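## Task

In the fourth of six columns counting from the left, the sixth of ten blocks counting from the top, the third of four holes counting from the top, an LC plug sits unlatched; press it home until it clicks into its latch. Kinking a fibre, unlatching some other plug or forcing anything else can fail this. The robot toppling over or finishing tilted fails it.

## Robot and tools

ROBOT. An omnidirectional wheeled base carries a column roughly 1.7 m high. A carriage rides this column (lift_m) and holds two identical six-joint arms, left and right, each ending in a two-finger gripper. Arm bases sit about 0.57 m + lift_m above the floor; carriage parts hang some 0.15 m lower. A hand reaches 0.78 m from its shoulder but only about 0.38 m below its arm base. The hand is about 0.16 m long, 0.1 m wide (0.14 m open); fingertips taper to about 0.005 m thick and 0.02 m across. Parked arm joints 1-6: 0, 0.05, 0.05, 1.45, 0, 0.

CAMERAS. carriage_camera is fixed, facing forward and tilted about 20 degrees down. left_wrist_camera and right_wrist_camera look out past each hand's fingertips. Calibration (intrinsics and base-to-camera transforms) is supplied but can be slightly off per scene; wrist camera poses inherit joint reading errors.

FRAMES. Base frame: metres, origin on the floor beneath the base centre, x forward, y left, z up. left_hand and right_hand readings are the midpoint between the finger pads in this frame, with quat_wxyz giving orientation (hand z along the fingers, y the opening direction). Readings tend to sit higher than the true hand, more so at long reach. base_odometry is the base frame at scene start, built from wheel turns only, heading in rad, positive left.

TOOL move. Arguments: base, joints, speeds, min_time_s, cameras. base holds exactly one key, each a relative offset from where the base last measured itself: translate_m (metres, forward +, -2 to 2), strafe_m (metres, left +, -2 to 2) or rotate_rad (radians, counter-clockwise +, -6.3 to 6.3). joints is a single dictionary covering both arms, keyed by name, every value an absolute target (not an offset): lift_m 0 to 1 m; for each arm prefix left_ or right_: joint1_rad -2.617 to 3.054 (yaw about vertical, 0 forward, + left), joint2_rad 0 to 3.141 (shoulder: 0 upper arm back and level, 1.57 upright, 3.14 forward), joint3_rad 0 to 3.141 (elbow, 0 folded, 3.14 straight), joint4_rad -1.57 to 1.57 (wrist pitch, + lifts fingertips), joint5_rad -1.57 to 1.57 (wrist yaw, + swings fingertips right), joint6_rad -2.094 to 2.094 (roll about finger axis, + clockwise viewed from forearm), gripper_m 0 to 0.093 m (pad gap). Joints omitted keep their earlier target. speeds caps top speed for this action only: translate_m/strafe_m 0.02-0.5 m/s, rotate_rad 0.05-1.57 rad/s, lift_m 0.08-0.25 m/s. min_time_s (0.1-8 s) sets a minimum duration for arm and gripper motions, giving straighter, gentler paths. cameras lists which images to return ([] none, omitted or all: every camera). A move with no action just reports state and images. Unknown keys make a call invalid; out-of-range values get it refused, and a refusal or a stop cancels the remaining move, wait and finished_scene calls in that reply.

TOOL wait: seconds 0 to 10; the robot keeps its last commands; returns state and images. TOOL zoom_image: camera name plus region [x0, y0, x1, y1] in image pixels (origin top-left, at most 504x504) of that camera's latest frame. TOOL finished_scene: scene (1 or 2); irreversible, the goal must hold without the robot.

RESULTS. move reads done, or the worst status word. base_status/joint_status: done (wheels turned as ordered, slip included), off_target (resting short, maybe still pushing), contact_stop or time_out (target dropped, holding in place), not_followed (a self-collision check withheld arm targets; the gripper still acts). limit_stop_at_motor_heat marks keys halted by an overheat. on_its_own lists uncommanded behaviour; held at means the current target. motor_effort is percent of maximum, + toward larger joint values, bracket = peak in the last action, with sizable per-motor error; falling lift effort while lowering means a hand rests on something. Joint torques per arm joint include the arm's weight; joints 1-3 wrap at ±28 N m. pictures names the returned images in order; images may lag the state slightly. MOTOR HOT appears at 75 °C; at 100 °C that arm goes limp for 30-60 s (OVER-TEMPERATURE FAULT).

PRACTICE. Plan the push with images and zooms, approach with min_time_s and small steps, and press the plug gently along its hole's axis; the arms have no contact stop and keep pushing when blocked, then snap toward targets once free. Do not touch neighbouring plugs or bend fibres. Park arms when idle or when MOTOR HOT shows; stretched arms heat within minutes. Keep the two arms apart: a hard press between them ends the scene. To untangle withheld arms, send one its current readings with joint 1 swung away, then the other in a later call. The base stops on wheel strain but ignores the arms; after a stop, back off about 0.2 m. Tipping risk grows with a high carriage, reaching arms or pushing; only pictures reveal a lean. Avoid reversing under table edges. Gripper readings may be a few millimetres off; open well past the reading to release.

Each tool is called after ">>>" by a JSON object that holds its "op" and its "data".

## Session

>>> {"op": "move", "data": {}}

>>> {"op": "zoom_image", "data": {"camera": "carriage_camera", "region": [400, 100, 620, 300]}}

Scene clock: 0.00 s.
Joint torques (N m): no reading
base_odometry: x=+0.000 y=+0.000 heading=+0.000
base_status: not commanded
joint_positions: lift_m=+0.300 left_joint1_rad=+0.004 left_joint2_rad=+0.036 left_joint3_rad=+0.068 left_joint4_rad=+1.441 left_joint5_rad=-0.009 left_joint6_rad=-0.028 left_gripper_m=+0.09396 right_joint1_rad=+0.008 right_joint2_rad=+0.063 right_joint3_rad=+0.036 right_joint4_rad=+1.456 right_joint5_rad=+0.026 right_joint6_rad=-0.025 right_gripper_m=+0.09396
joint_status: not commanded
motor_effort: lift_m=+22 drive_wheels=+2
left_hand: x=+0.2428 y=+0.3142 z=+1.2942 quat_wxyz=(+0.999, -0.005, +0.049, -0.011) (m; base frame)
right_hand: x=+0.2576 y=-0.3166 z=+1.2855 quat_wxyz=(+0.997, +0.012, +0.071, -0.009) (m; base frame)
pictures: carriage_camera, left_wrist_camera, right_wrist_camera
camera_calibration:
left_wrist_camera: T_world_to_cam=[[-0.0412433, -0.999102, -0.00974288, 0.335591], [0.740279, -0.0240072, -0.671871, 0.696959], [0.671033, -0.0349226, 0.740604, -0.9861], [0, 0, 0, 1]] pos_world=[0.159603, 0.317584, 1.20185]
right_wrist_camera: T_world_to_cam=[[-0.00804858, -0.998248, -0.0586174, -0.237326], [0.741611, 0.0333632, -0.67, 0.691383], [0.670781, -0.0488639, 0.740044, -1.02083], [0, 0, 0, 1]] pos_world=[0.170103, -0.309859, 1.20477]

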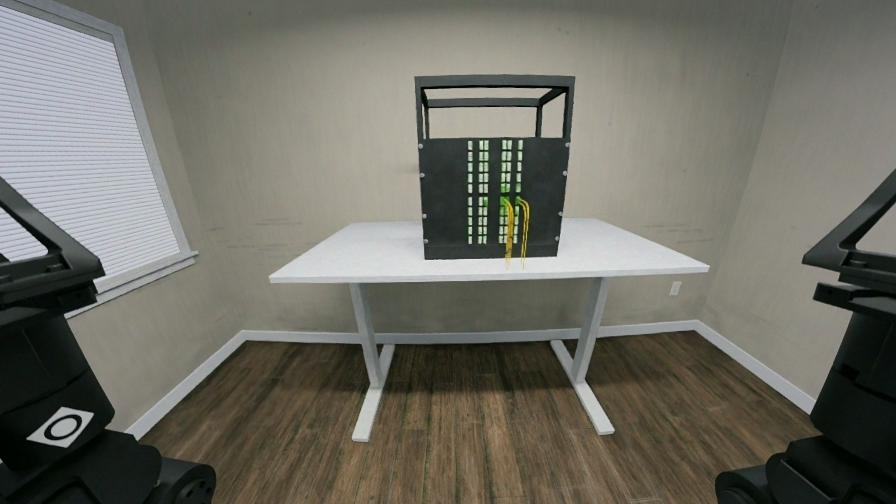

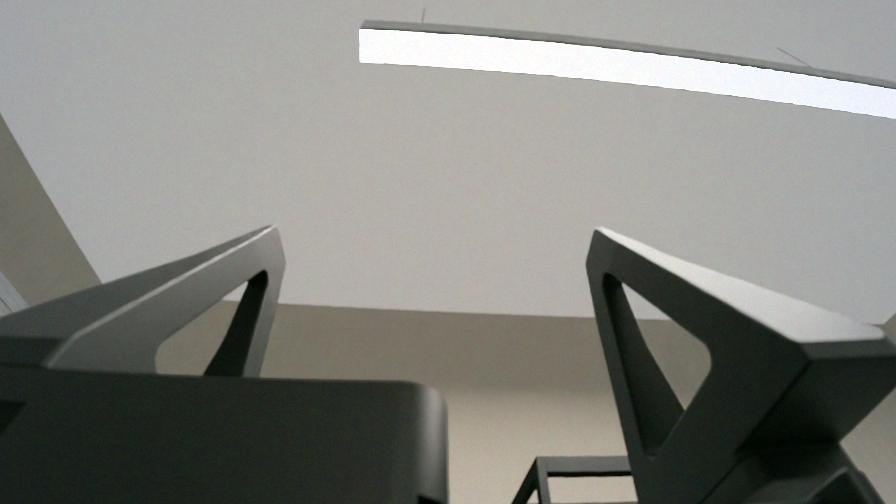

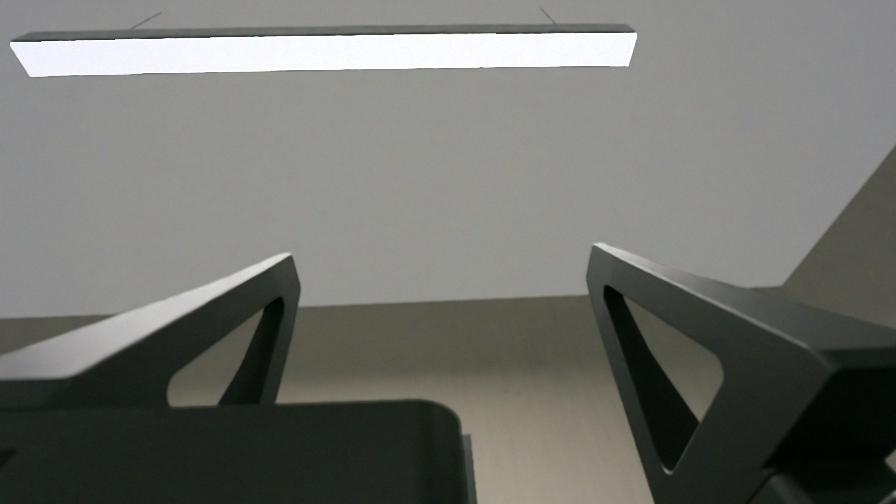

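Scaled by 2.291 from the camera's 896x504 image, which has a finer 1280x720 frame.

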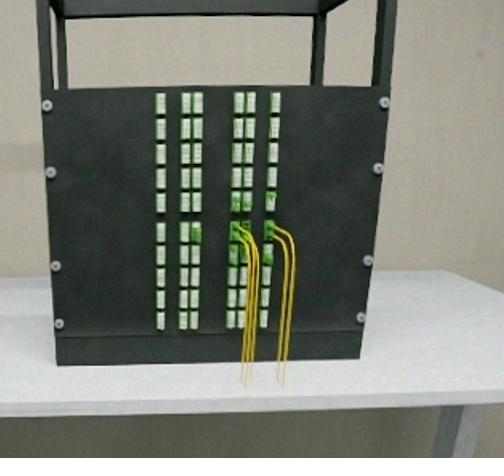

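>>> {"op": "move", "data": {"base": {"rotate_rad": 0.022}, "joints": {"lift_m": 0.02, "right_joint1_rad": 0.0, "right_joint2_rad": 1.0, "right_joint3_rad": 1.3, "right_joint4_rad": 0.3, "right_joint5_rad": 0.0, "right_joint6_rad": 0.0}, "min_time_s": 2, "cameras": []}}

>>> {"op": "move", "data": {"base": {"strafe_m": 0.148}, "cameras": []}}

>>> {"op": "move", "data": {"base": {"translate_m": 0.25}, "speeds": {"translate_m": 0.3}, "cameras": ["carriage_camera", "right_wrist_camera"]}}

>>> {"op": "zoom_image", "data": {"camera": "right_wrist_camera", "region": [370, 200, 550, 380]}}

Scene clock: 31.63 s.
Joint torques (N m): left_arm=[0.42 3.75 5.67 -0.35 0.05 0.07] | right_arm=[-0.01 -1.06 10.44 1.23 -0.09 0.08]
move: done
base_odometry: x=+0.000 y=+0.000 heading=+0.021
base_status: done
joint_positions: lift_m=+0.020 left_joint1_rad=+0.004 left_joint2_rad=+0.036 left_joint3_rad=+0.068 left_joint4_rad=+1.441 left_joint5_rad=-0.009 left_joint6_rad=-0.028 left_gripper_m=+0.09396 right_joint1_rad=+0.005 right_joint2_rad=+0.996 right_joint3_rad=+1.279 right_joint4_rad=+0.315 right_joint5_rad=+0.008 right_joint6_rad=-0.012 right_gripper_m=+0.09396
joint_status: all done
motor_effort: lift_m=+18(24) drive_wheels=-8(11)
left_hand: x=+0.2428 y=+0.3142 z=+1.0146 quat_wxyz=(+0.999, -0.005, +0.049, -0.011) (m; base frame)
right_hand: x=+0.5178 y=-0.3124 z=+1.1788 quat_wxyz=(+0.884, +0.000, +0.467, -0.005) (m; base frame)
pictures: none
No camera images: "cameras" was empty.

Scene clock: 33.57 s.
Joint torques (N m): left_arm=[0.31 3.69 5.61 -0.33 0.01 0.07] | right_arm=[0.02 -1.09 10.4 1.27 -0.05 0.07]
move: done
base_odometry: x=-0.003 y=+0.148 heading=+0.021
base_status: done
joint_positions: lift_m=+0.020 left_joint1_rad=+0.004 left_joint2_rad=+0.036 left_joint3_rad=+0.068 left_joint4_rad=+1.440 left_joint5_rad=-0.009 left_joint6_rad=-0.028 left_gripper_m=+0.09396 right_joint1_rad=+0.005 right_joint2_rad=+0.996 right_joint3_rad=+1.279 right_joint4_rad=+0.313 right_joint5_rad=+0.005 right_joint6_rad=-0.011 right_gripper_m=+0.09396
joint_status: not commanded
motor_effort: lift_m=+18(19) drive_wheels=-2(15)
left_hand: x=+0.2429 y=+0.3142 z=+1.0146 quat_wxyz=(+0.999, -0.005, +0.049, -0.012) (m; base frame)
right_hand: x=+0.5182 y=-0.3119 z=+1.1784 quat_wxyz=(+0.884, -0.002, +0.468, -0.004) (m; base frame)
pictures: none
No camera images: "cameras" was empty.

Scene clock: 35.87 s.
Joint torques (N m): left_arm=[0.36 3.77 5.52 -0.34 -0.06 0.08] | right_arm=[0.01 -1.55 10.14 1.33 -0.05 0.07]
move: done
base_odometry: x=+0.247 y=+0.154 heading=+0.022
base_status: done
joint_positions: lift_m=+0.020 left_joint1_rad=+0.004 left_joint2_rad=+0.036 left_joint3_rad=+0.068 left_joint4_rad=+1.440 left_joint5_rad=-0.009 left_joint6_rad=-0.028 left_gripper_m=+0.09396 right_joint1_rad=+0.005 right_joint2_rad=+1.000 right_joint3_rad=+1.282 right_joint4_rad=+0.307 right_joint5_rad=+0.005 right_joint6_rad=-0.011 right_gripper_m=+0.09396
joint_status: not commanded
motor_effort: lift_m=+19(19) drive_wheels=-6(15)
left_hand: x=+0.2430 y=+0.3142 z=+1.0146 quat_wxyz=(+0.999, -0.005, +0.049, -0.012) (m; base frame)
right_hand: x=+0.5202 y=-0.3119 z=+1.1772 quat_wxyz=(+0.882, -0.002, +0.471, -0.004) (m; base frame)
pictures: carriage_camera, right_wrist_camera
camera_calibration:
carriage_camera: T_world_to_cam=[[0.0451871, -0.998977, -0.00155465, -0.00627913], [-0.332567, -0.0135756, -0.942982, 0.986523], [0.941997, 0.0431276, -0.33284, 0.191828], [0, 0, 0, 1]] pos_world=[0.147667, -0.00115315, 0.994112]
right_wrist_camera: T_world_to_cam=[[-0.0247125, -0.999325, -0.0271921, -0.26559], [-0.00438793, 0.0273086, -0.999617, 1.19813], [0.999685, -0.0245837, -0.00505983, -0.403009], [0, 0, 0, 1]] pos_world=[0.401576, -0.308038, 1.18841]

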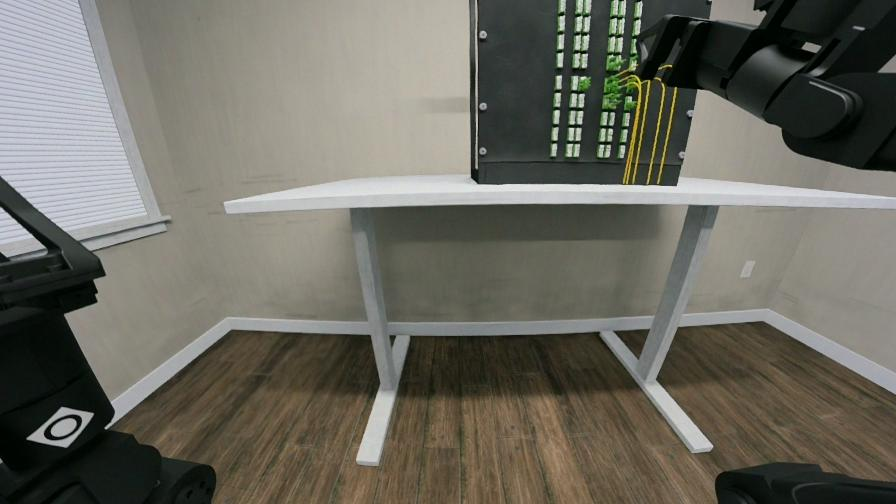

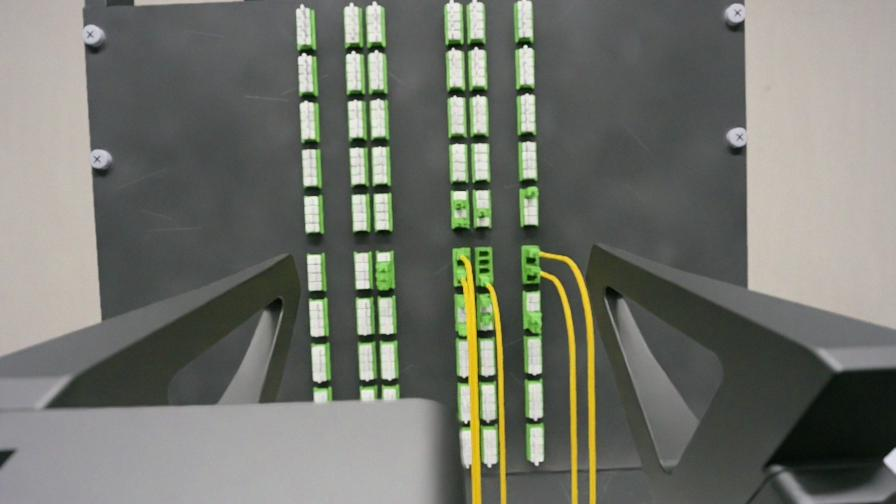

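Scaled by 2.800 from the camera's 896x504 image, which has a finer 1280x720 frame.

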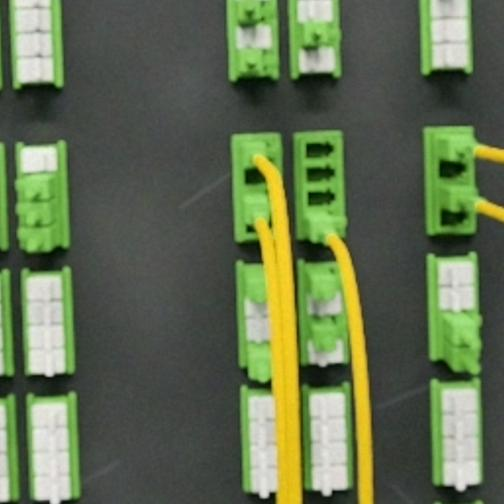

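>>> {"op": "move", "data": {"base": {"strafe_m": -0.0145}, "joints": {"lift_m": 0.265, "right_joint1_rad": 0.0, "right_joint2_rad": 1.007, "right_joint3_rad": 1.255, "right_joint4_rad": -0.705, "right_joint5_rad": 0.0, "right_joint6_rad": 0.0, "right_gripper_m": 0.03}, "min_time_s": 2.5, "cameras": ["right_wrist_camera"]}}

>>> {"op": "zoom_image", "data": {"camera": "right_wrist_camera", "region": [360, 0, 540, 150]}}

Scene clock: 68.57 s.
Joint torques (N m): left_arm=[0.34 3.73 5.63 -0.31 -0.05 0.1] | right_arm=[0.05 -1.32 7.83 1.65 -0.03 0.06]
move: done
base_odometry: x=+0.248 y=+0.139 heading=+0.022
base_status: done
joint_positions: lift_m=+0.265 left_joint1_rad=+0.005 left_joint2_rad=+0.036 left_joint3_rad=+0.068 left_joint4_rad=+1.440 left_joint5_rad=-0.009 left_joint6_rad=-0.028 left_gripper_m=+0.09396 right_joint1_rad=+0.004 right_joint2_rad=+1.000 right_joint3_rad=+1.266 right_joint4_rad=-0.688 right_joint5_rad=+0.003 right_joint6_rad=-0.010 right_gripper_m=+0.03006
joint_status: all done
motor_effort: lift_m=+24(32) drive_wheels=+4(8)
left_hand: x=+0.2430 y=+0.3142 z=+1.2590 quat_wxyz=(+0.999, -0.005, +0.049, -0.011) (m; base frame)
right_hand: x=+0.5421 y=-0.3117 z=+1.1806 quat_wxyz=(+0.543, -0.005, +0.840, -0.003) (m; base frame)
pictures: right_wrist_camera
camera_calibration:
right_wrist_camera: T_world_to_cam=[[-0.033458, -0.999402, 0.00878464, -0.302506], [-0.849601, 0.0238117, -0.526889, 1.10068], [0.526364, -0.0250921, -0.849889, 0.828955], [0, 0, 0, 1]] pos_world=[0.488685, -0.307733, 1.28711]

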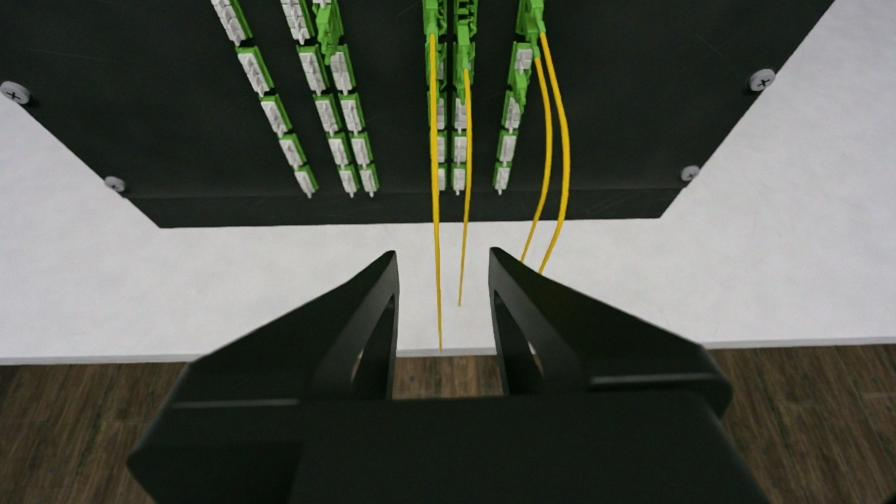

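Scaled by 2.800 from the camera's 896x504 image, which has a finer 1280x720 frame.

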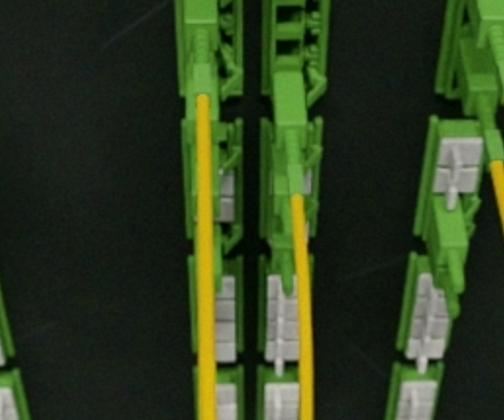

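>>> {"op": "move", "data": {"base": {"translate_m": 0.085}, "speeds": {"translate_m": 0.15}, "cameras": ["right_wrist_camera"]}}

>>> {"op": "zoom_image", "data": {"camera": "right_wrist_camera", "region": [370, 100, 520, 250]}}

Scene clock: 80.97 s.
Joint torques (N m): left_arm=[0.31 3.9 5.63 -0.36 0 0.05] | right_arm=[0.05 -1.69 7.79 1.74 -0.03 0.06]
move: done
base_odometry: x=+0.333 y=+0.141 heading=+0.022
base_status: done
joint_positions: lift_m=+0.265 left_joint1_rad=+0.005 left_joint2_rad=+0.036 left_joint3_rad=+0.068 left_joint4_rad=+1.440 left_joint5_rad=-0.009 left_joint6_rad=-0.028 left_gripper_m=+0.09396 right_joint1_rad=+0.004 right_joint2_rad=+1.006 right_joint3_rad=+1.266 right_joint4_rad=-0.692 right_joint5_rad=+0.003 right_joint6_rad=-0.010 right_gripper_m=+0.03006
joint_status: not commanded
motor_effort: lift_m=+24(24) drive_wheels=-5(14)
left_hand: x=+0.2430 y=+0.3142 z=+1.2590 quat_wxyz=(+0.999, -0.005, +0.049, -0.011) (m; base frame)
right_hand: x=+0.5431 y=-0.3117 z=+1.1782 quat_wxyz=(+0.540, -0.005, +0.842, -0.003) (m; base frame)
pictures: right_wrist_camera
camera_calibration:
right_wrist_camera: T_world_to_cam=[[-0.0332936, -0.999404, 0.00912808, -0.302948], [-0.854163, 0.0237106, -0.519464, 1.09392], [0.518938, -0.0250917, -0.854444, 0.83582], [0, 0, 0, 1]] pos_world=[0.49056, -0.307733, 1.28518]

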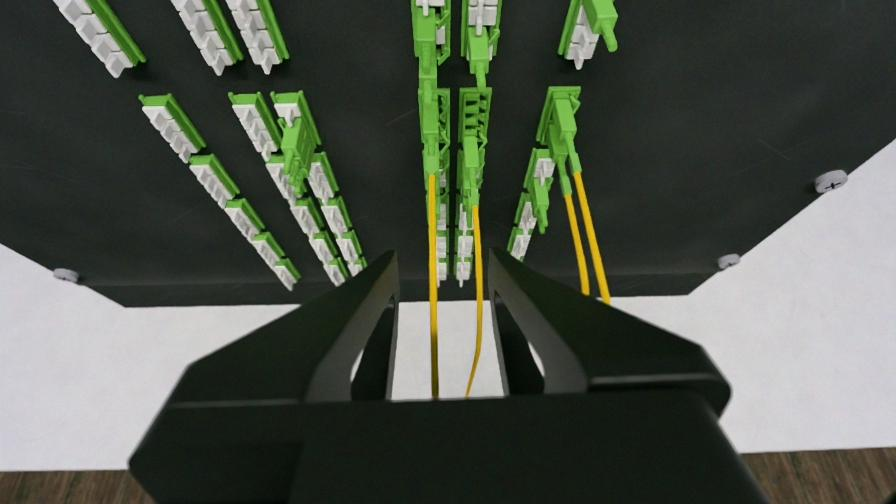

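Scaled by 3.360 from the camera's 896x504 image, which has a finer 1280x720 frame.

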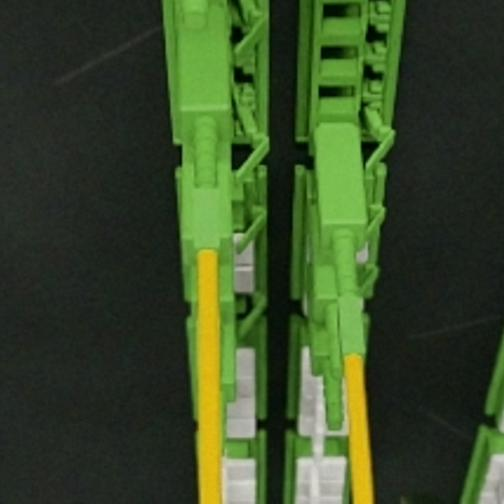

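>>> {"op": "move", "data": {"base": {"strafe_m": 0.0025}, "joints": {"right_gripper_m": 0.013, "right_joint4_rad": -0.72}, "speeds": {"strafe_m": 0.02}, "min_time_s": 1, "cameras": []}}

>>> {"op": "move", "data": {"base": {"translate_m": 0.018}, "speeds": {"translate_m": 0.05}, "cameras": ["right_wrist_camera"]}}

>>> {"op": "zoom_image", "data": {"camera": "right_wrist_camera", "region": [390, 150, 520, 300]}}

Scene clock: 91.03 s.
Joint torques (N m): left_arm=[0.27 3.85 5.78 -0.32 -0.04 0.1] | right_arm=[0.21 -1.78 7.84 1.72 -0.02 0.06]
move: done
base_odometry: x=+0.333 y=+0.143 heading=+0.021
base_status: done
joint_positions: lift_m=+0.265 left_joint1_rad=+0.004 left_joint2_rad=+0.036 left_joint3_rad=+0.068 left_joint4_rad=+1.440 left_joint5_rad=-0.009 left_joint6_rad=-0.028 left_gripper_m=+0.09396 right_joint1_rad=+0.002 right_joint2_rad=+1.006 right_joint3_rad=+1.266 right_joint4_rad=-0.704 right_joint5_rad=+0.002 right_joint6_rad=-0.010 right_gripper_m=+0.01306
joint_status: all done
motor_effort: lift_m=+23(24) drive_wheels=+4(7)
left_hand: x=+0.2430 y=+0.3142 z=+1.2590 quat_wxyz=(+0.999, -0.005, +0.049, -0.012) (m; base frame)
right_hand: x=+0.5418 y=-0.3121 z=+1.1754 quat_wxyz=(+0.534, -0.005, +0.845, -0.003) (m; base frame)
pictures: none
No camera images: "cameras" was empty.

Scene clock: 91.87 s.
Joint torques (N m): left_arm=[0.25 3.96 5.56 -0.29 -0.07 0.11] | right_arm=[0.21 -1.94 7.88 1.68 -0.02 0.06]
move: done
base_odometry: x=+0.351 y=+0.144 heading=+0.021
base_status: done
joint_positions: lift_m=+0.265 left_joint1_rad=+0.004 left_joint2_rad=+0.036 left_joint3_rad=+0.068 left_joint4_rad=+1.440 left_joint5_rad=-0.009 left_joint6_rad=-0.028 left_gripper_m=+0.09396 right_joint1_rad=+0.002 right_joint2_rad=+1.006 right_joint3_rad=+1.266 right_joint4_rad=-0.706 right_joint5_rad=+0.002 right_joint6_rad=-0.010 right_gripper_m=+0.01306
joint_status: not commanded
motor_effort: lift_m=+24(24) drive_wheels=-1(15)
left_hand: x=+0.2430 y=+0.3142 z=+1.2590 quat_wxyz=(+0.999, -0.005, +0.049, -0.012) (m; base frame)
right_hand: x=+0.5417 y=-0.3121 z=+1.1747 quat_wxyz=(+0.533, -0.005, +0.846, -0.003) (m; base frame)
pictures: right_wrist_camera
camera_calibration:
right_wrist_camera: T_world_to_cam=[[-0.034057, -0.999377, 0.00922651, -0.30306], [-0.862135, 0.0247078, -0.506075, 1.07976], [0.505532, -0.0251899, -0.86244, 0.850121], [0, 0, 0, 1]] pos_world=[0.490818, -0.308135, 1.28242]

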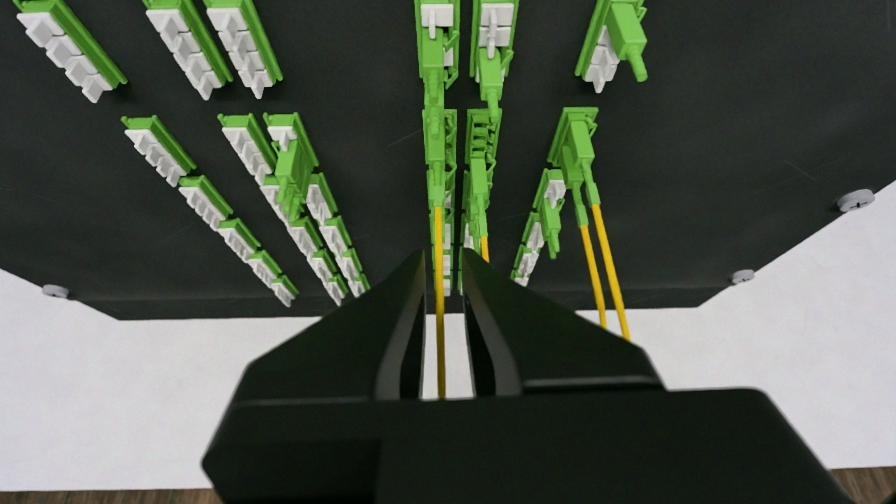

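Scaled by 3.360 from the camera's 896x504 image, which has a finer 1280x720 frame.

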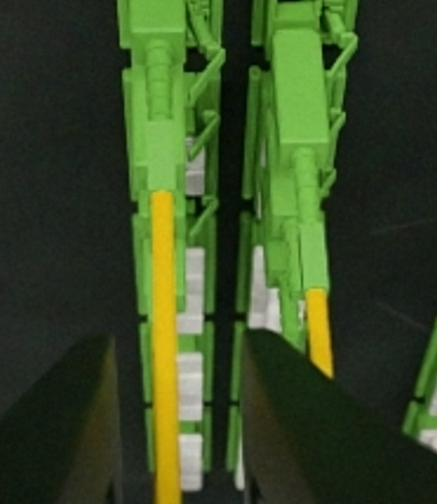

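>>> {"op": "zoom_image", "data": {"camera": "right_wrist_camera", "region": [410, 150, 470, 260]}}

Scaled by 4.582 from the camera's 896x504 image, which has a finer 1280x720 frame.

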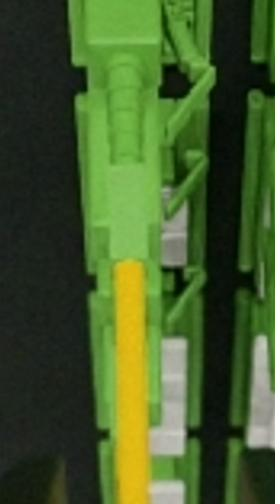

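>>> {"op": "move", "data": {"base": {"strafe_m": 0.0018}, "speeds": {"strafe_m": 0.02}, "cameras": []}}

>>> {"op": "move", "data": {"base": {"translate_m": 0.009}, "joints": {"lift_m": 0.262}, "speeds": {"translate_m": 0.03, "lift_m": 0.08}, "cameras": ["right_wrist_camera"]}}

>>> {"op": "zoom_image", "data": {"camera": "right_wrist_camera", "region": [400, 160, 500, 280]}}

Scene clock: 108.20 s.
Joint torques (N m): left_arm=[0.29 3.84 5.46 -0.34 0.03 0.1] | right_arm=[0.17 -1.85 7.88 1.77 -0.01 0.06]
move: done
base_odometry: x=+0.351 y=+0.145 heading=+0.021
base_status: done
joint_positions: lift_m=+0.265 left_joint1_rad=+0.004 left_joint2_rad=+0.036 left_joint3_rad=+0.068 left_joint4_rad=+1.440 left_joint5_rad=-0.009 left_joint6_rad=-0.028 left_gripper_m=+0.09396 right_joint1_rad=+0.002 right_joint2_rad=+1.006 right_joint3_rad=+1.266 right_joint4_rad=-0.708 right_joint5_rad=+0.002 right_joint6_rad=-0.010 right_gripper_m=+0.01306
joint_status: not commanded
motor_effort: lift_m=+24(24) drive_wheels=+4(6)
left_hand: x=+0.2430 y=+0.3142 z=+1.2590 quat_wxyz=(+0.999, -0.005, +0.049, -0.011) (m; base frame)
right_hand: x=+0.5416 y=-0.3121 z=+1.1744 quat_wxyz=(+0.532, -0.005, +0.846, -0.003) (m; base frame)
pictures: none
No camera images: "cameras" was empty.

Scene clock: 109.00 s.
Joint torques (N m): left_arm=[0.32 3.75 5.55 -0.32 0.04 0.08] | right_arm=[0.21 -1.91 7.97 1.79 -0.02 0.06]
move: done
base_odometry: x=+0.360 y=+0.145 heading=+0.020
base_status: done
joint_positions: lift_m=+0.262 left_joint1_rad=+0.004 left_joint2_rad=+0.036 left_joint3_rad=+0.068 left_joint4_rad=+1.440 left_joint5_rad=-0.009 left_joint6_rad=-0.028 left_gripper_m=+0.09396 right_joint1_rad=+0.002 right_joint2_rad=+1.007 right_joint3_rad=+1.265 right_joint4_rad=-0.712 right_joint5_rad=+0.002 right_joint6_rad=-0.010 right_gripper_m=+0.01306
joint_status: all done
motor_effort: lift_m=+18(18) drive_wheels=+2(15)
left_hand: x=+0.2429 y=+0.3142 z=+1.2567 quat_wxyz=(+0.999, -0.005, +0.049, -0.011) (m; base frame)
right_hand: x=+0.5413 y=-0.3121 z=+1.1706 quat_wxyz=(+0.530, -0.005, +0.848, -0.003) (m; base frame)
pictures: right_wrist_camera
camera_calibration:
right_wrist_camera: T_world_to_cam=[[-0.0339954, -0.999377, 0.00946114, -0.303344], [-0.86563, 0.0247116, -0.500073, 1.0723], [0.499528, -0.02519, -0.865931, 0.854215], [0, 0, 0, 1]] pos_world=[0.491198, -0.308135, 1.27879]

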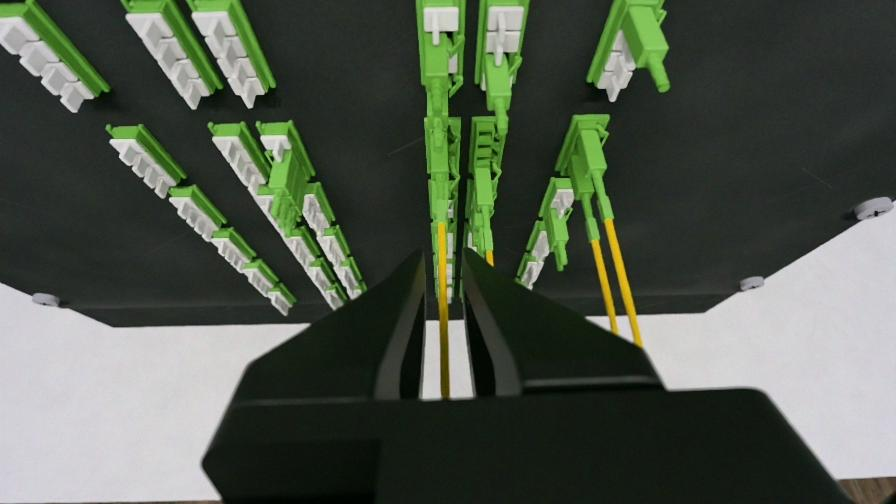

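Scaled by 4.200 from the camera's 896x504 image, which has a finer 1280x720 frame.

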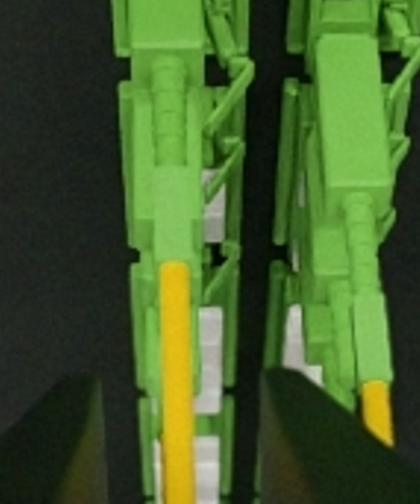

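>>> {"op": "zoom_image", "data": {"camera": "right_wrist_camera", "region": [420, 180, 470, 260]}}

Scaled by 6.300 from the camera's 896x504 image, which has a finer 1280x720 frame.

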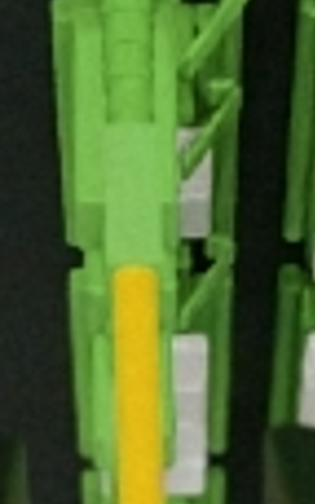

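>>> {"op": "move", "data": {"base": {"strafe_m": 0.0009}, "joints": {"lift_m": 0.2595}, "speeds": {"strafe_m": 0.02, "lift_m": 0.08}, "cameras": []}}

>>> {"op": "move", "data": {"base": {"translate_m": 0.008}, "speeds": {"translate_m": 0.02}, "cameras": ["right_wrist_camera"]}}

>>> {"op": "zoom_image", "data": {"camera": "right_wrist_camera", "region": [405, 185, 485, 285]}}

Scene clock: 118.33 s.
Joint torques (N m): left_arm=[0.34 3.96 5.74 -0.34 -0.06 0.11] | right_arm=[0.18 -1.76 8.1 1.75 -0.02 0.06]
move: done
base_odometry: x=+0.360 y=+0.146 heading=+0.020
base_status: done
joint_positions: lift_m=+0.260 left_joint1_rad=+0.004 left_joint2_rad=+0.036 left_joint3_rad=+0.068 left_joint4_rad=+1.440 left_joint5_rad=-0.009 left_joint6_rad=-0.028 left_gripper_m=+0.09396 right_joint1_rad=+0.002 right_joint2_rad=+1.007 right_joint3_rad=+1.263 right_joint4_rad=-0.713 right_joint5_rad=+0.002 right_joint6_rad=-0.010 right_gripper_m=+0.01306
joint_status: all done
motor_effort: lift_m=+18(21) drive_wheels=+4(6)
left_hand: x=+0.2429 y=+0.3142 z=+1.2542 quat_wxyz=(+0.999, -0.005, +0.049, -0.011) (m; base frame)
right_hand: x=+0.5412 y=-0.3121 z=+1.1671 quat_wxyz=(+0.529, -0.005, +0.849, -0.003) (m; base frame)
pictures: none
No camera images: "cameras" was empty.

Scene clock: 119.10 s.
Joint torques (N m): left_arm=[0.42 3.74 5.61 -0.37 -0.05 0.02] | right_arm=[0.21 -1.87 8.16 1.77 -0.01 0.06]
move: done
base_odometry: x=+0.368 y=+0.146 heading=+0.020
base_status: done
joint_positions: lift_m=+0.260 left_joint1_rad=+0.004 left_joint2_rad=+0.036 left_joint3_rad=+0.068 left_joint4_rad=+1.440 left_joint5_rad=-0.009 left_joint6_rad=-0.028 left_gripper_m=+0.09396 right_joint1_rad=+0.002 right_joint2_rad=+1.007 right_joint3_rad=+1.263 right_joint4_rad=-0.713 right_joint5_rad=+0.002 right_joint6_rad=-0.010 right_gripper_m=+0.01306
joint_status: not commanded
motor_effort: lift_m=+18(18) drive_wheels=-2(12)
left_hand: x=+0.2429 y=+0.3142 z=+1.2542 quat_wxyz=(+0.999, -0.005, +0.049, -0.011) (m; base frame)
right_hand: x=+0.5412 y=-0.3121 z=+1.1671 quat_wxyz=(+0.529, -0.005, +0.849, -0.003) (m; base frame)
pictures: right_wrist_camera
camera_calibration:
right_wrist_camera: T_world_to_cam=[[-0.0339685, -0.999377, 0.00955256, -0.303434], [-0.866949, 0.0247092, -0.497784, 1.06844], [0.497238, -0.0251906, -0.867248, 0.853884], [0, 0, 0, 1]] pos_world=[0.49139, -0.308135, 1.27528]

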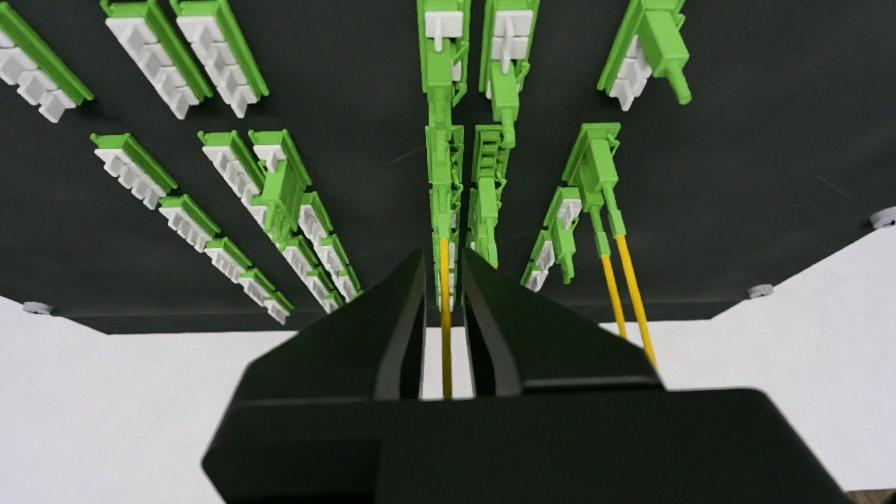

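Scaled by 5.040 from the camera's 896x504 image, which has a finer 1280x720 frame.

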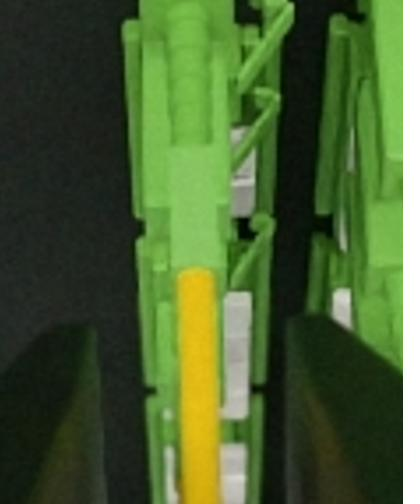

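>>> {"op": "move", "data": {"base": {"strafe_m": 0.0008}, "speeds": {"strafe_m": 0.02}, "cameras": []}}

>>> {"op": "move", "data": {"base": {"translate_m": 0.005}, "speeds": {"translate_m": 0.02}, "cameras": ["right_wrist_camera"]}}

>>> {"op": "zoom_image", "data": {"camera": "right_wrist_camera", "region": [405, 185, 485, 285]}}

Scene clock: 138.50 s.
Joint torques (N m): left_arm=[0.34 3.84 5.56 -0.39 0.05 0.1] | right_arm=[0.21 -1.94 8.16 1.73 0.02 0.06]
move: done
base_odometry: x=+0.368 y=+0.147 heading=+0.019
base_status: done
joint_positions: lift_m=+0.260 left_joint1_rad=+0.004 left_joint2_rad=+0.036 left_joint3_rad=+0.068 left_joint4_rad=+1.440 left_joint5_rad=-0.009 left_joint6_rad=-0.028 left_gripper_m=+0.09396 right_joint1_rad=+0.002 right_joint2_rad=+1.007 right_joint3_rad=+1.263 right_joint4_rad=-0.713 right_joint5_rad=+0.002 right_joint6_rad=-0.010 right_gripper_m=+0.01306
joint_status: not commanded
motor_effort: lift_m=+18(18) drive_wheels=+3(9)
left_hand: x=+0.2429 y=+0.3142 z=+1.2542 quat_wxyz=(+0.999, -0.005, +0.049, -0.011) (m; base frame)
right_hand: x=+0.5412 y=-0.3121 z=+1.1671 quat_wxyz=(+0.529, -0.005, +0.849, -0.003) (m; base frame)
pictures: none
No camera images: "cameras" was empty.

Scene clock: 139.13 s.
Joint torques (N m): left_arm=[0.16 4.07 5.64 -0.28 -0.04 0.09] | right_arm=[0.21 -1.81 8.14 1.77 -0.02 0.06]
move: done
base_odometry: x=+0.373 y=+0.147 heading=+0.019
base_status: done
joint_positions: lift_m=+0.260 left_joint1_rad=+0.004 left_joint2_rad=+0.036 left_joint3_rad=+0.068 left_joint4_rad=+1.440 left_joint5_rad=-0.009 left_joint6_rad=-0.028 left_gripper_m=+0.09396 right_joint1_rad=+0.002 right_joint2_rad=+1.007 right_joint3_rad=+1.263 right_joint4_rad=-0.713 right_joint5_rad=+0.002 right_joint6_rad=-0.010 right_gripper_m=+0.01306
joint_status: not commanded
motor_effort: lift_m=+18(18) drive_wheels=-2(14)
left_hand: x=+0.2429 y=+0.3142 z=+1.2542 quat_wxyz=(+0.999, -0.005, +0.049, -0.011) (m; base frame)
right_hand: x=+0.5412 y=-0.3121 z=+1.1671 quat_wxyz=(+0.529, -0.005, +0.849, -0.003) (m; base frame)
pictures: right_wrist_camera
camera_calibration:
right_wrist_camera: T_world_to_cam=[[-0.0339685, -0.999377, 0.00955256, -0.303434], [-0.866949, 0.0247092, -0.497784, 1.06844], [0.497238, -0.0251906, -0.867248, 0.853884], [0, 0, 0, 1]] pos_world=[0.49139, -0.308135, 1.27528]

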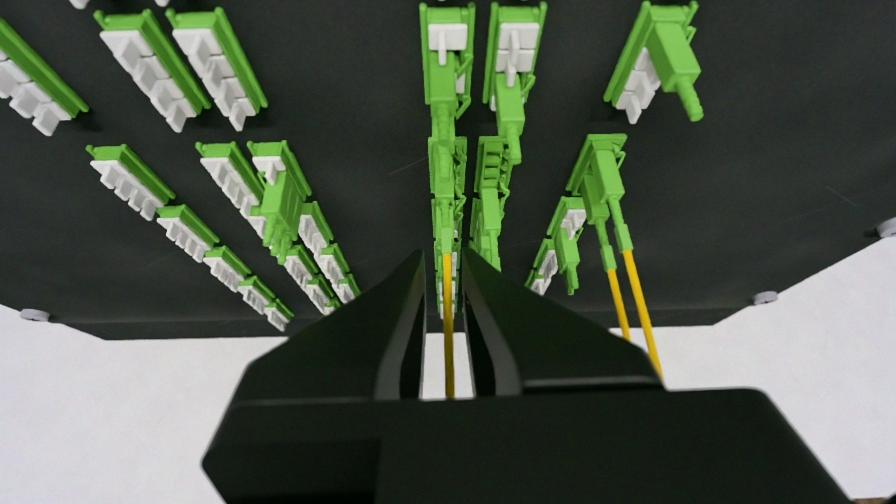

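Scaled by 5.040 from the camera's 896x504 image, which has a finer 1280x720 frame.

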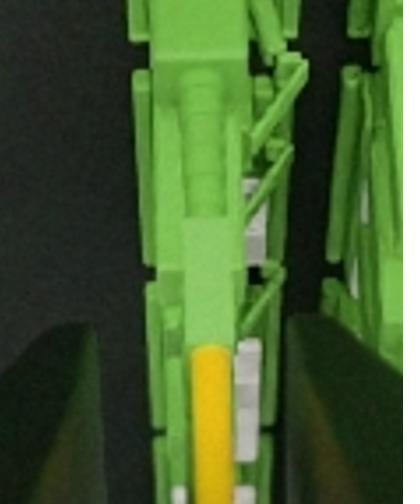

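>>> {"op": "zoom_image", "data": {"camera": "right_wrist_camera", "region": [428, 195, 460, 260]}}

Scaled by 7.754 from the camera's 896x504 image, which has a finer 1280x720 frame.

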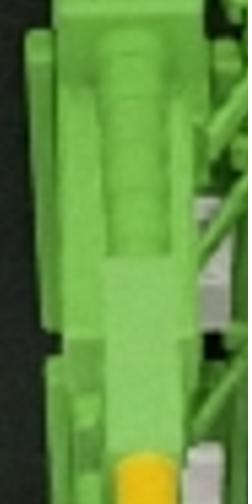

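>>> {"op": "move", "data": {"joints": {"right_gripper_m": 0.0055}, "min_time_s": 1.5, "cameras": ["right_wrist_camera"]}}

>>> {"op": "zoom_image", "data": {"camera": "right_wrist_camera", "region": [405, 185, 485, 285]}}

Scene clock: 159.60 s.
Joint torques (N m): left_arm=[0.1 3.75 5.61 -0.37 0 0.05] | right_arm=[0.2 -1.92 8.18 1.78 -0.02 0.06]
move: done
base_odometry: x=+0.373 y=+0.147 heading=+0.019
base_status: not commanded
joint_positions: lift_m=+0.260 left_joint1_rad=+0.004 left_joint2_rad=+0.036 left_joint3_rad=+0.068 left_joint4_rad=+1.440 left_joint5_rad=-0.009 left_joint6_rad=-0.028 left_gripper_m=+0.09396 right_joint1_rad=+0.002 right_joint2_rad=+1.007 right_joint3_rad=+1.263 right_joint4_rad=-0.713 right_joint5_rad=+0.002 right_joint6_rad=-0.010 right_gripper_m=+0.00557
joint_status: all done
motor_effort: lift_m=+18(18) drive_wheels=+1(1)
left_hand: x=+0.2429 y=+0.3142 z=+1.2542 quat_wxyz=(+0.999, -0.005, +0.049, -0.011) (m; base frame)
right_hand: x=+0.5412 y=-0.3121 z=+1.1671 quat_wxyz=(+0.529, -0.005, +0.849, -0.003) (m; base frame)
pictures: right_wrist_camera
camera_calibration:
right_wrist_camera: T_world_to_cam=[[-0.0339685, -0.999377, 0.00955256, -0.303434], [-0.866949, 0.0247092, -0.497784, 1.06844], [0.497238, -0.0251906, -0.867248, 0.853884], [0, 0, 0, 1]] pos_world=[0.49139, -0.308135, 1.27528]

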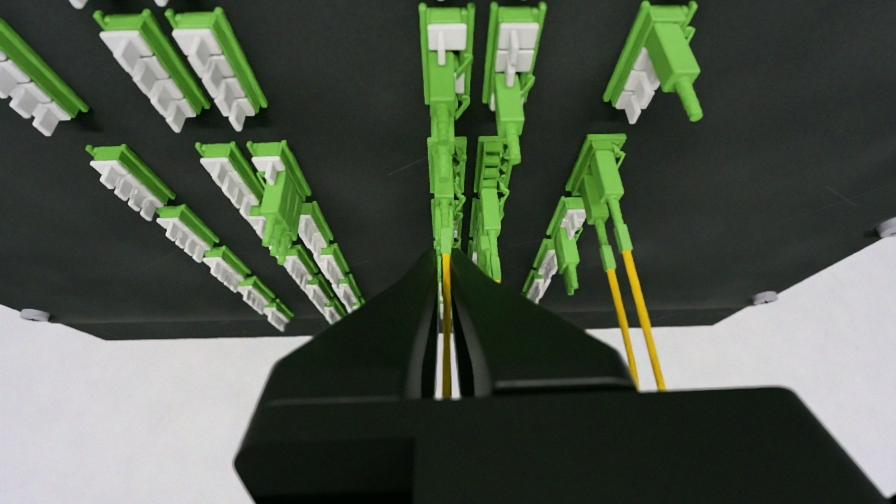

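Scaled by 5.040 from the camera's 896x504 image, which has a finer 1280x720 frame.

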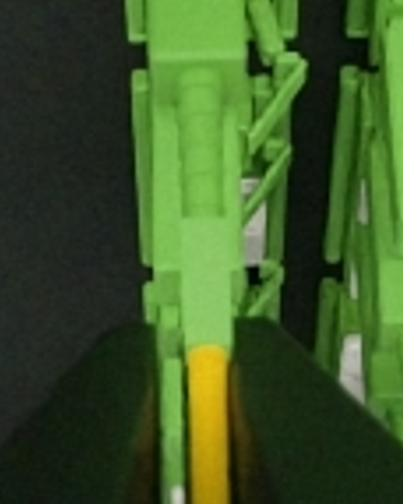

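>>> {"op": "move", "data": {"joints": {"right_gripper_m": 0.0046}, "min_time_s": 1, "cameras": []}}

>>> {"op": "move", "data": {"base": {"translate_m": 0.003}, "speeds": {"translate_m": 0.02}, "cameras": ["right_wrist_camera"]}}

>>> {"op": "zoom_image", "data": {"camera": "right_wrist_camera", "region": [410, 190, 480, 290]}}

Scene clock: 165.33 s.
Joint torques (N m): left_arm=[0.42 3.86 5.57 -0.27 -0.01 0.09] | right_arm=[0.21 -1.94 8.16 1.77 -0.02 0.06]
move: done
base_odometry: x=+0.373 y=+0.147 heading=+0.019
base_status: not commanded
joint_positions: lift_m=+0.260 left_joint1_rad=+0.004 left_joint2_rad=+0.036 left_joint3_rad=+0.068 left_joint4_rad=+1.440 left_joint5_rad=-0.009 left_joint6_rad=-0.028 left_gripper_m=+0.09396 right_joint1_rad=+0.002 right_joint2_rad=+1.007 right_joint3_rad=+1.263 right_joint4_rad=-0.713 right_joint5_rad=+0.002 right_joint6_rad=-0.010 right_gripper_m=+0.00466
joint_status: all done
motor_effort: lift_m=+18(18) drive_wheels=+1(1)
left_hand: x=+0.2429 y=+0.3142 z=+1.2542 quat_wxyz=(+0.999, -0.005, +0.049, -0.011) (m; base frame)
right_hand: x=+0.5412 y=-0.3121 z=+1.1671 quat_wxyz=(+0.529, -0.005, +0.849, -0.003) (m; base frame)
pictures: none
No camera images: "cameras" was empty.

Scene clock: 165.97 s.
Joint torques (N m): left_arm=[0.32 3.97 5.76 -0.32 -0.04 0.07] | right_arm=[0.21 -2.07 8.29 1.79 -0.02 0.06]
move: done
base_odometry: x=+0.375 y=+0.147 heading=+0.019
base_status: done
joint_positions: lift_m=+0.260 left_joint1_rad=+0.004 left_joint2_rad=+0.036 left_joint3_rad=+0.068 left_joint4_rad=+1.440 left_joint5_rad=-0.009 left_joint6_rad=-0.028 left_gripper_m=+0.09396 right_joint1_rad=+0.002 right_joint2_rad=+1.006 right_joint3_rad=+1.263 right_joint4_rad=-0.713 right_joint5_rad=+0.002 right_joint6_rad=-0.010 right_gripper_m=+0.00466
joint_status: not commanded
motor_effort: lift_m=+18(18) drive_wheels=-2(10)
left_hand: x=+0.2429 y=+0.3142 z=+1.2542 quat_wxyz=(+0.999, -0.005, +0.049, -0.011) (m; base frame)
right_hand: x=+0.5411 y=-0.3121 z=+1.1672 quat_wxyz=(+0.529, -0.005, +0.849, -0.003) (m; base frame)
pictures: right_wrist_camera
camera_calibration:
right_wrist_camera: T_world_to_cam=[[-0.0339726, -0.999377, 0.00954047, -0.303424], [-0.86677, 0.0247098, -0.498096, 1.06863], [0.49755, -0.025191, -0.867069, 0.853689], [0, 0, 0, 1]] pos_world=[0.491191, -0.308135, 1.27538]

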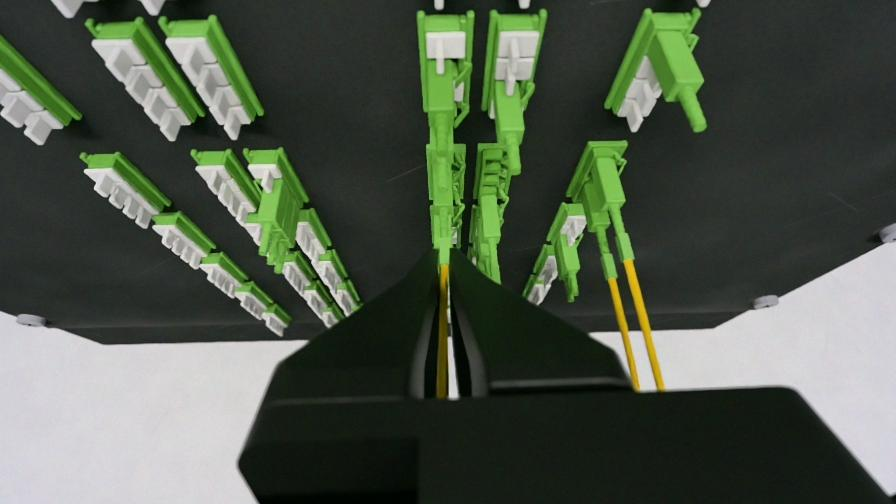

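Scaled by 5.040 from the camera's 896x504 image, which has a finer 1280x720 frame.

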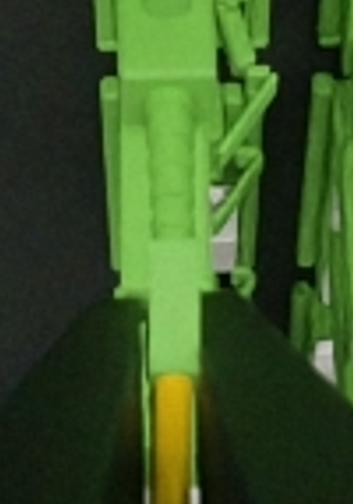

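>>> {"op": "zoom_image", "data": {"camera": "right_wrist_camera", "region": [428, 200, 460, 265]}}

Scaled by 7.754 from the camera's 896x504 image, which has a finer 1280x720 frame.

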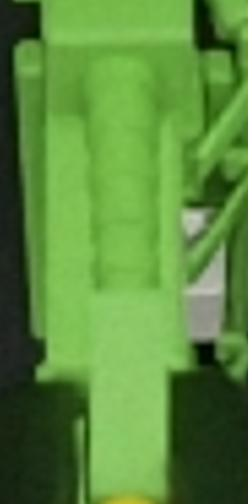

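>>> {"op": "move", "data": {"base": {"translate_m": 0.005}, "speeds": {"translate_m": 0.02}, "cameras": ["right_wrist_camera"]}}

>>> {"op": "zoom_image", "data": {"camera": "right_wrist_camera", "region": [400, 140, 530, 280]}}

Scene clock: 172.33 s.
Joint torques (N m): left_arm=[0.4 3.71 5.67 -0.33 -0.03 0.07] | right_arm=[0.23 -1.89 8.1 1.77 0 0.06]
move: done
base_odometry: x=+0.380 y=+0.147 heading=+0.019
base_status: done
joint_positions: lift_m=+0.260 left_joint1_rad=+0.004 left_joint2_rad=+0.036 left_joint3_rad=+0.068 left_joint4_rad=+1.440 left_joint5_rad=-0.009 left_joint6_rad=-0.028 left_gripper_m=+0.09396 right_joint1_rad=+0.002 right_joint2_rad=+1.006 right_joint3_rad=+1.263 right_joint4_rad=-0.713 right_joint5_rad=+0.002 right_joint6_rad=-0.010 right_gripper_m=+0.00466
joint_status: not commanded
motor_effort: lift_m=+18(18) drive_wheels=+0(8)
left_hand: x=+0.2429 y=+0.3142 z=+1.2542 quat_wxyz=(+0.999, -0.005, +0.049, -0.011) (m; base frame)
right_hand: x=+0.5411 y=-0.3121 z=+1.1672 quat_wxyz=(+0.529, -0.005, +0.849, -0.003) (m; base frame)
pictures: right_wrist_camera
camera_calibration:
right_wrist_camera: T_world_to_cam=[[-0.0339726, -0.999377, 0.00954047, -0.303424], [-0.86677, 0.0247098, -0.498096, 1.06863], [0.49755, -0.025191, -0.867069, 0.853689], [0, 0, 0, 1]] pos_world=[0.491191, -0.308135, 1.27538]

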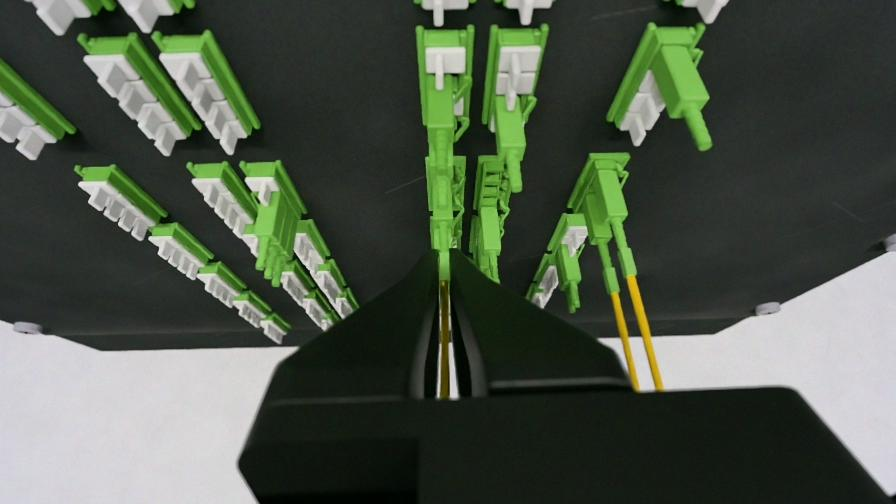

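Scaled by 3.600 from the camera's 896x504 image, which has a finer 1280x720 frame.

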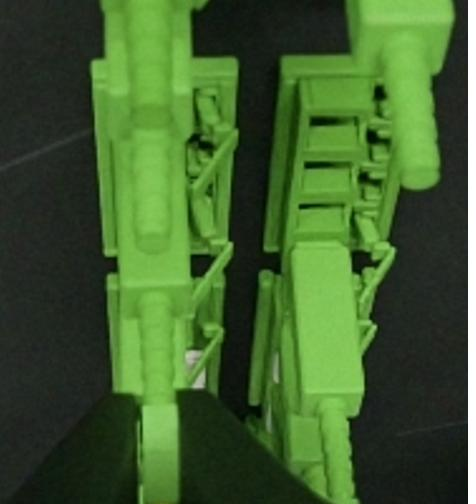

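>>> {"op": "move", "data": {"base": {"translate_m": 0.005}, "speeds": {"translate_m": 0.02}, "cameras": ["right_wrist_camera"]}}

>>> {"op": "zoom_image", "data": {"camera": "right_wrist_camera", "region": [400, 140, 530, 280]}}

Scene clock: 177.53 s.
Joint torques (N m): left_arm=[0.53 3.86 5.67 -0.3 0.02 0.08] | right_arm=[0.23 -1.01 8.01 1.87 -0.02 0.06]
move: done
base_odometry: x=+0.385 y=+0.148 heading=+0.019
base_status: done
joint_positions: lift_m=+0.260 left_joint1_rad=+0.004 left_joint2_rad=+0.036 left_joint3_rad=+0.068 left_joint4_rad=+1.440 left_joint5_rad=-0.009 left_joint6_rad=-0.028 left_gripper_m=+0.09396 right_joint1_rad=+0.002 right_joint2_rad=+0.997 right_joint3_rad=+1.263 right_joint4_rad=-0.728 right_joint5_rad=+0.002 right_joint6_rad=-0.010 right_gripper_m=+0.00466
joint_status: not commanded
motor_effort: lift_m=+18(18) drive_wheels=+1(9)
left_hand: x=+0.2429 y=+0.3142 z=+1.2542 quat_wxyz=(+0.999, -0.005, +0.049, -0.011) (m; base frame)
right_hand: x=+0.5373 y=-0.3121 z=+1.1666 quat_wxyz=(+0.526, -0.005, +0.850, -0.003) (m; base frame)
pictures: right_wrist_camera
camera_calibration:
right_wrist_camera: T_world_to_cam=[[-0.0339144, -0.999377, 0.0097471, -0.303819], [-0.869812, 0.0247115, -0.492764, 1.06045], [0.492216, -0.0251899, -0.870109, 0.861439], [0, 0, 0, 1]] pos_world=[0.488073, -0.308135, 1.27506]

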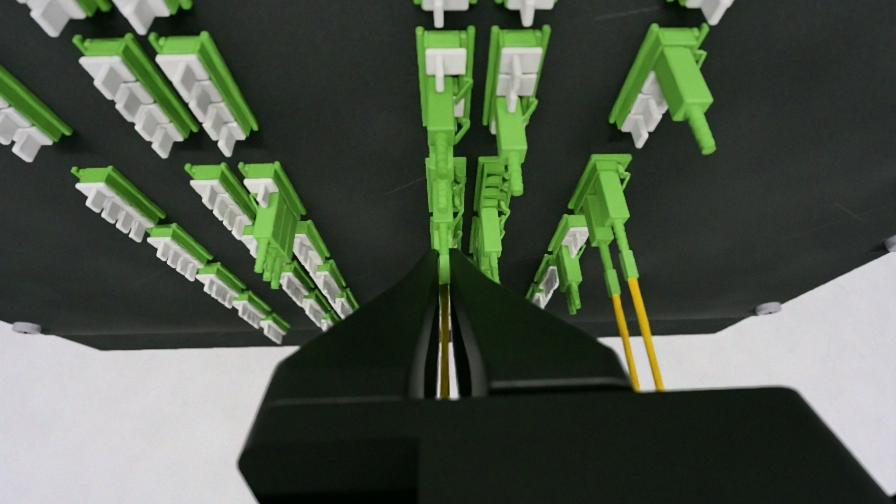

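Scaled by 3.600 from the camera's 896x504 image, which has a finer 1280x720 frame.

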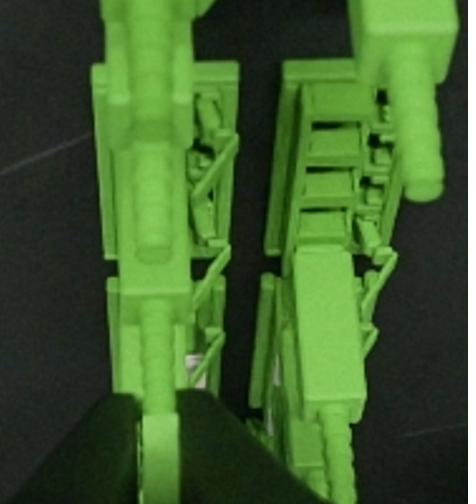

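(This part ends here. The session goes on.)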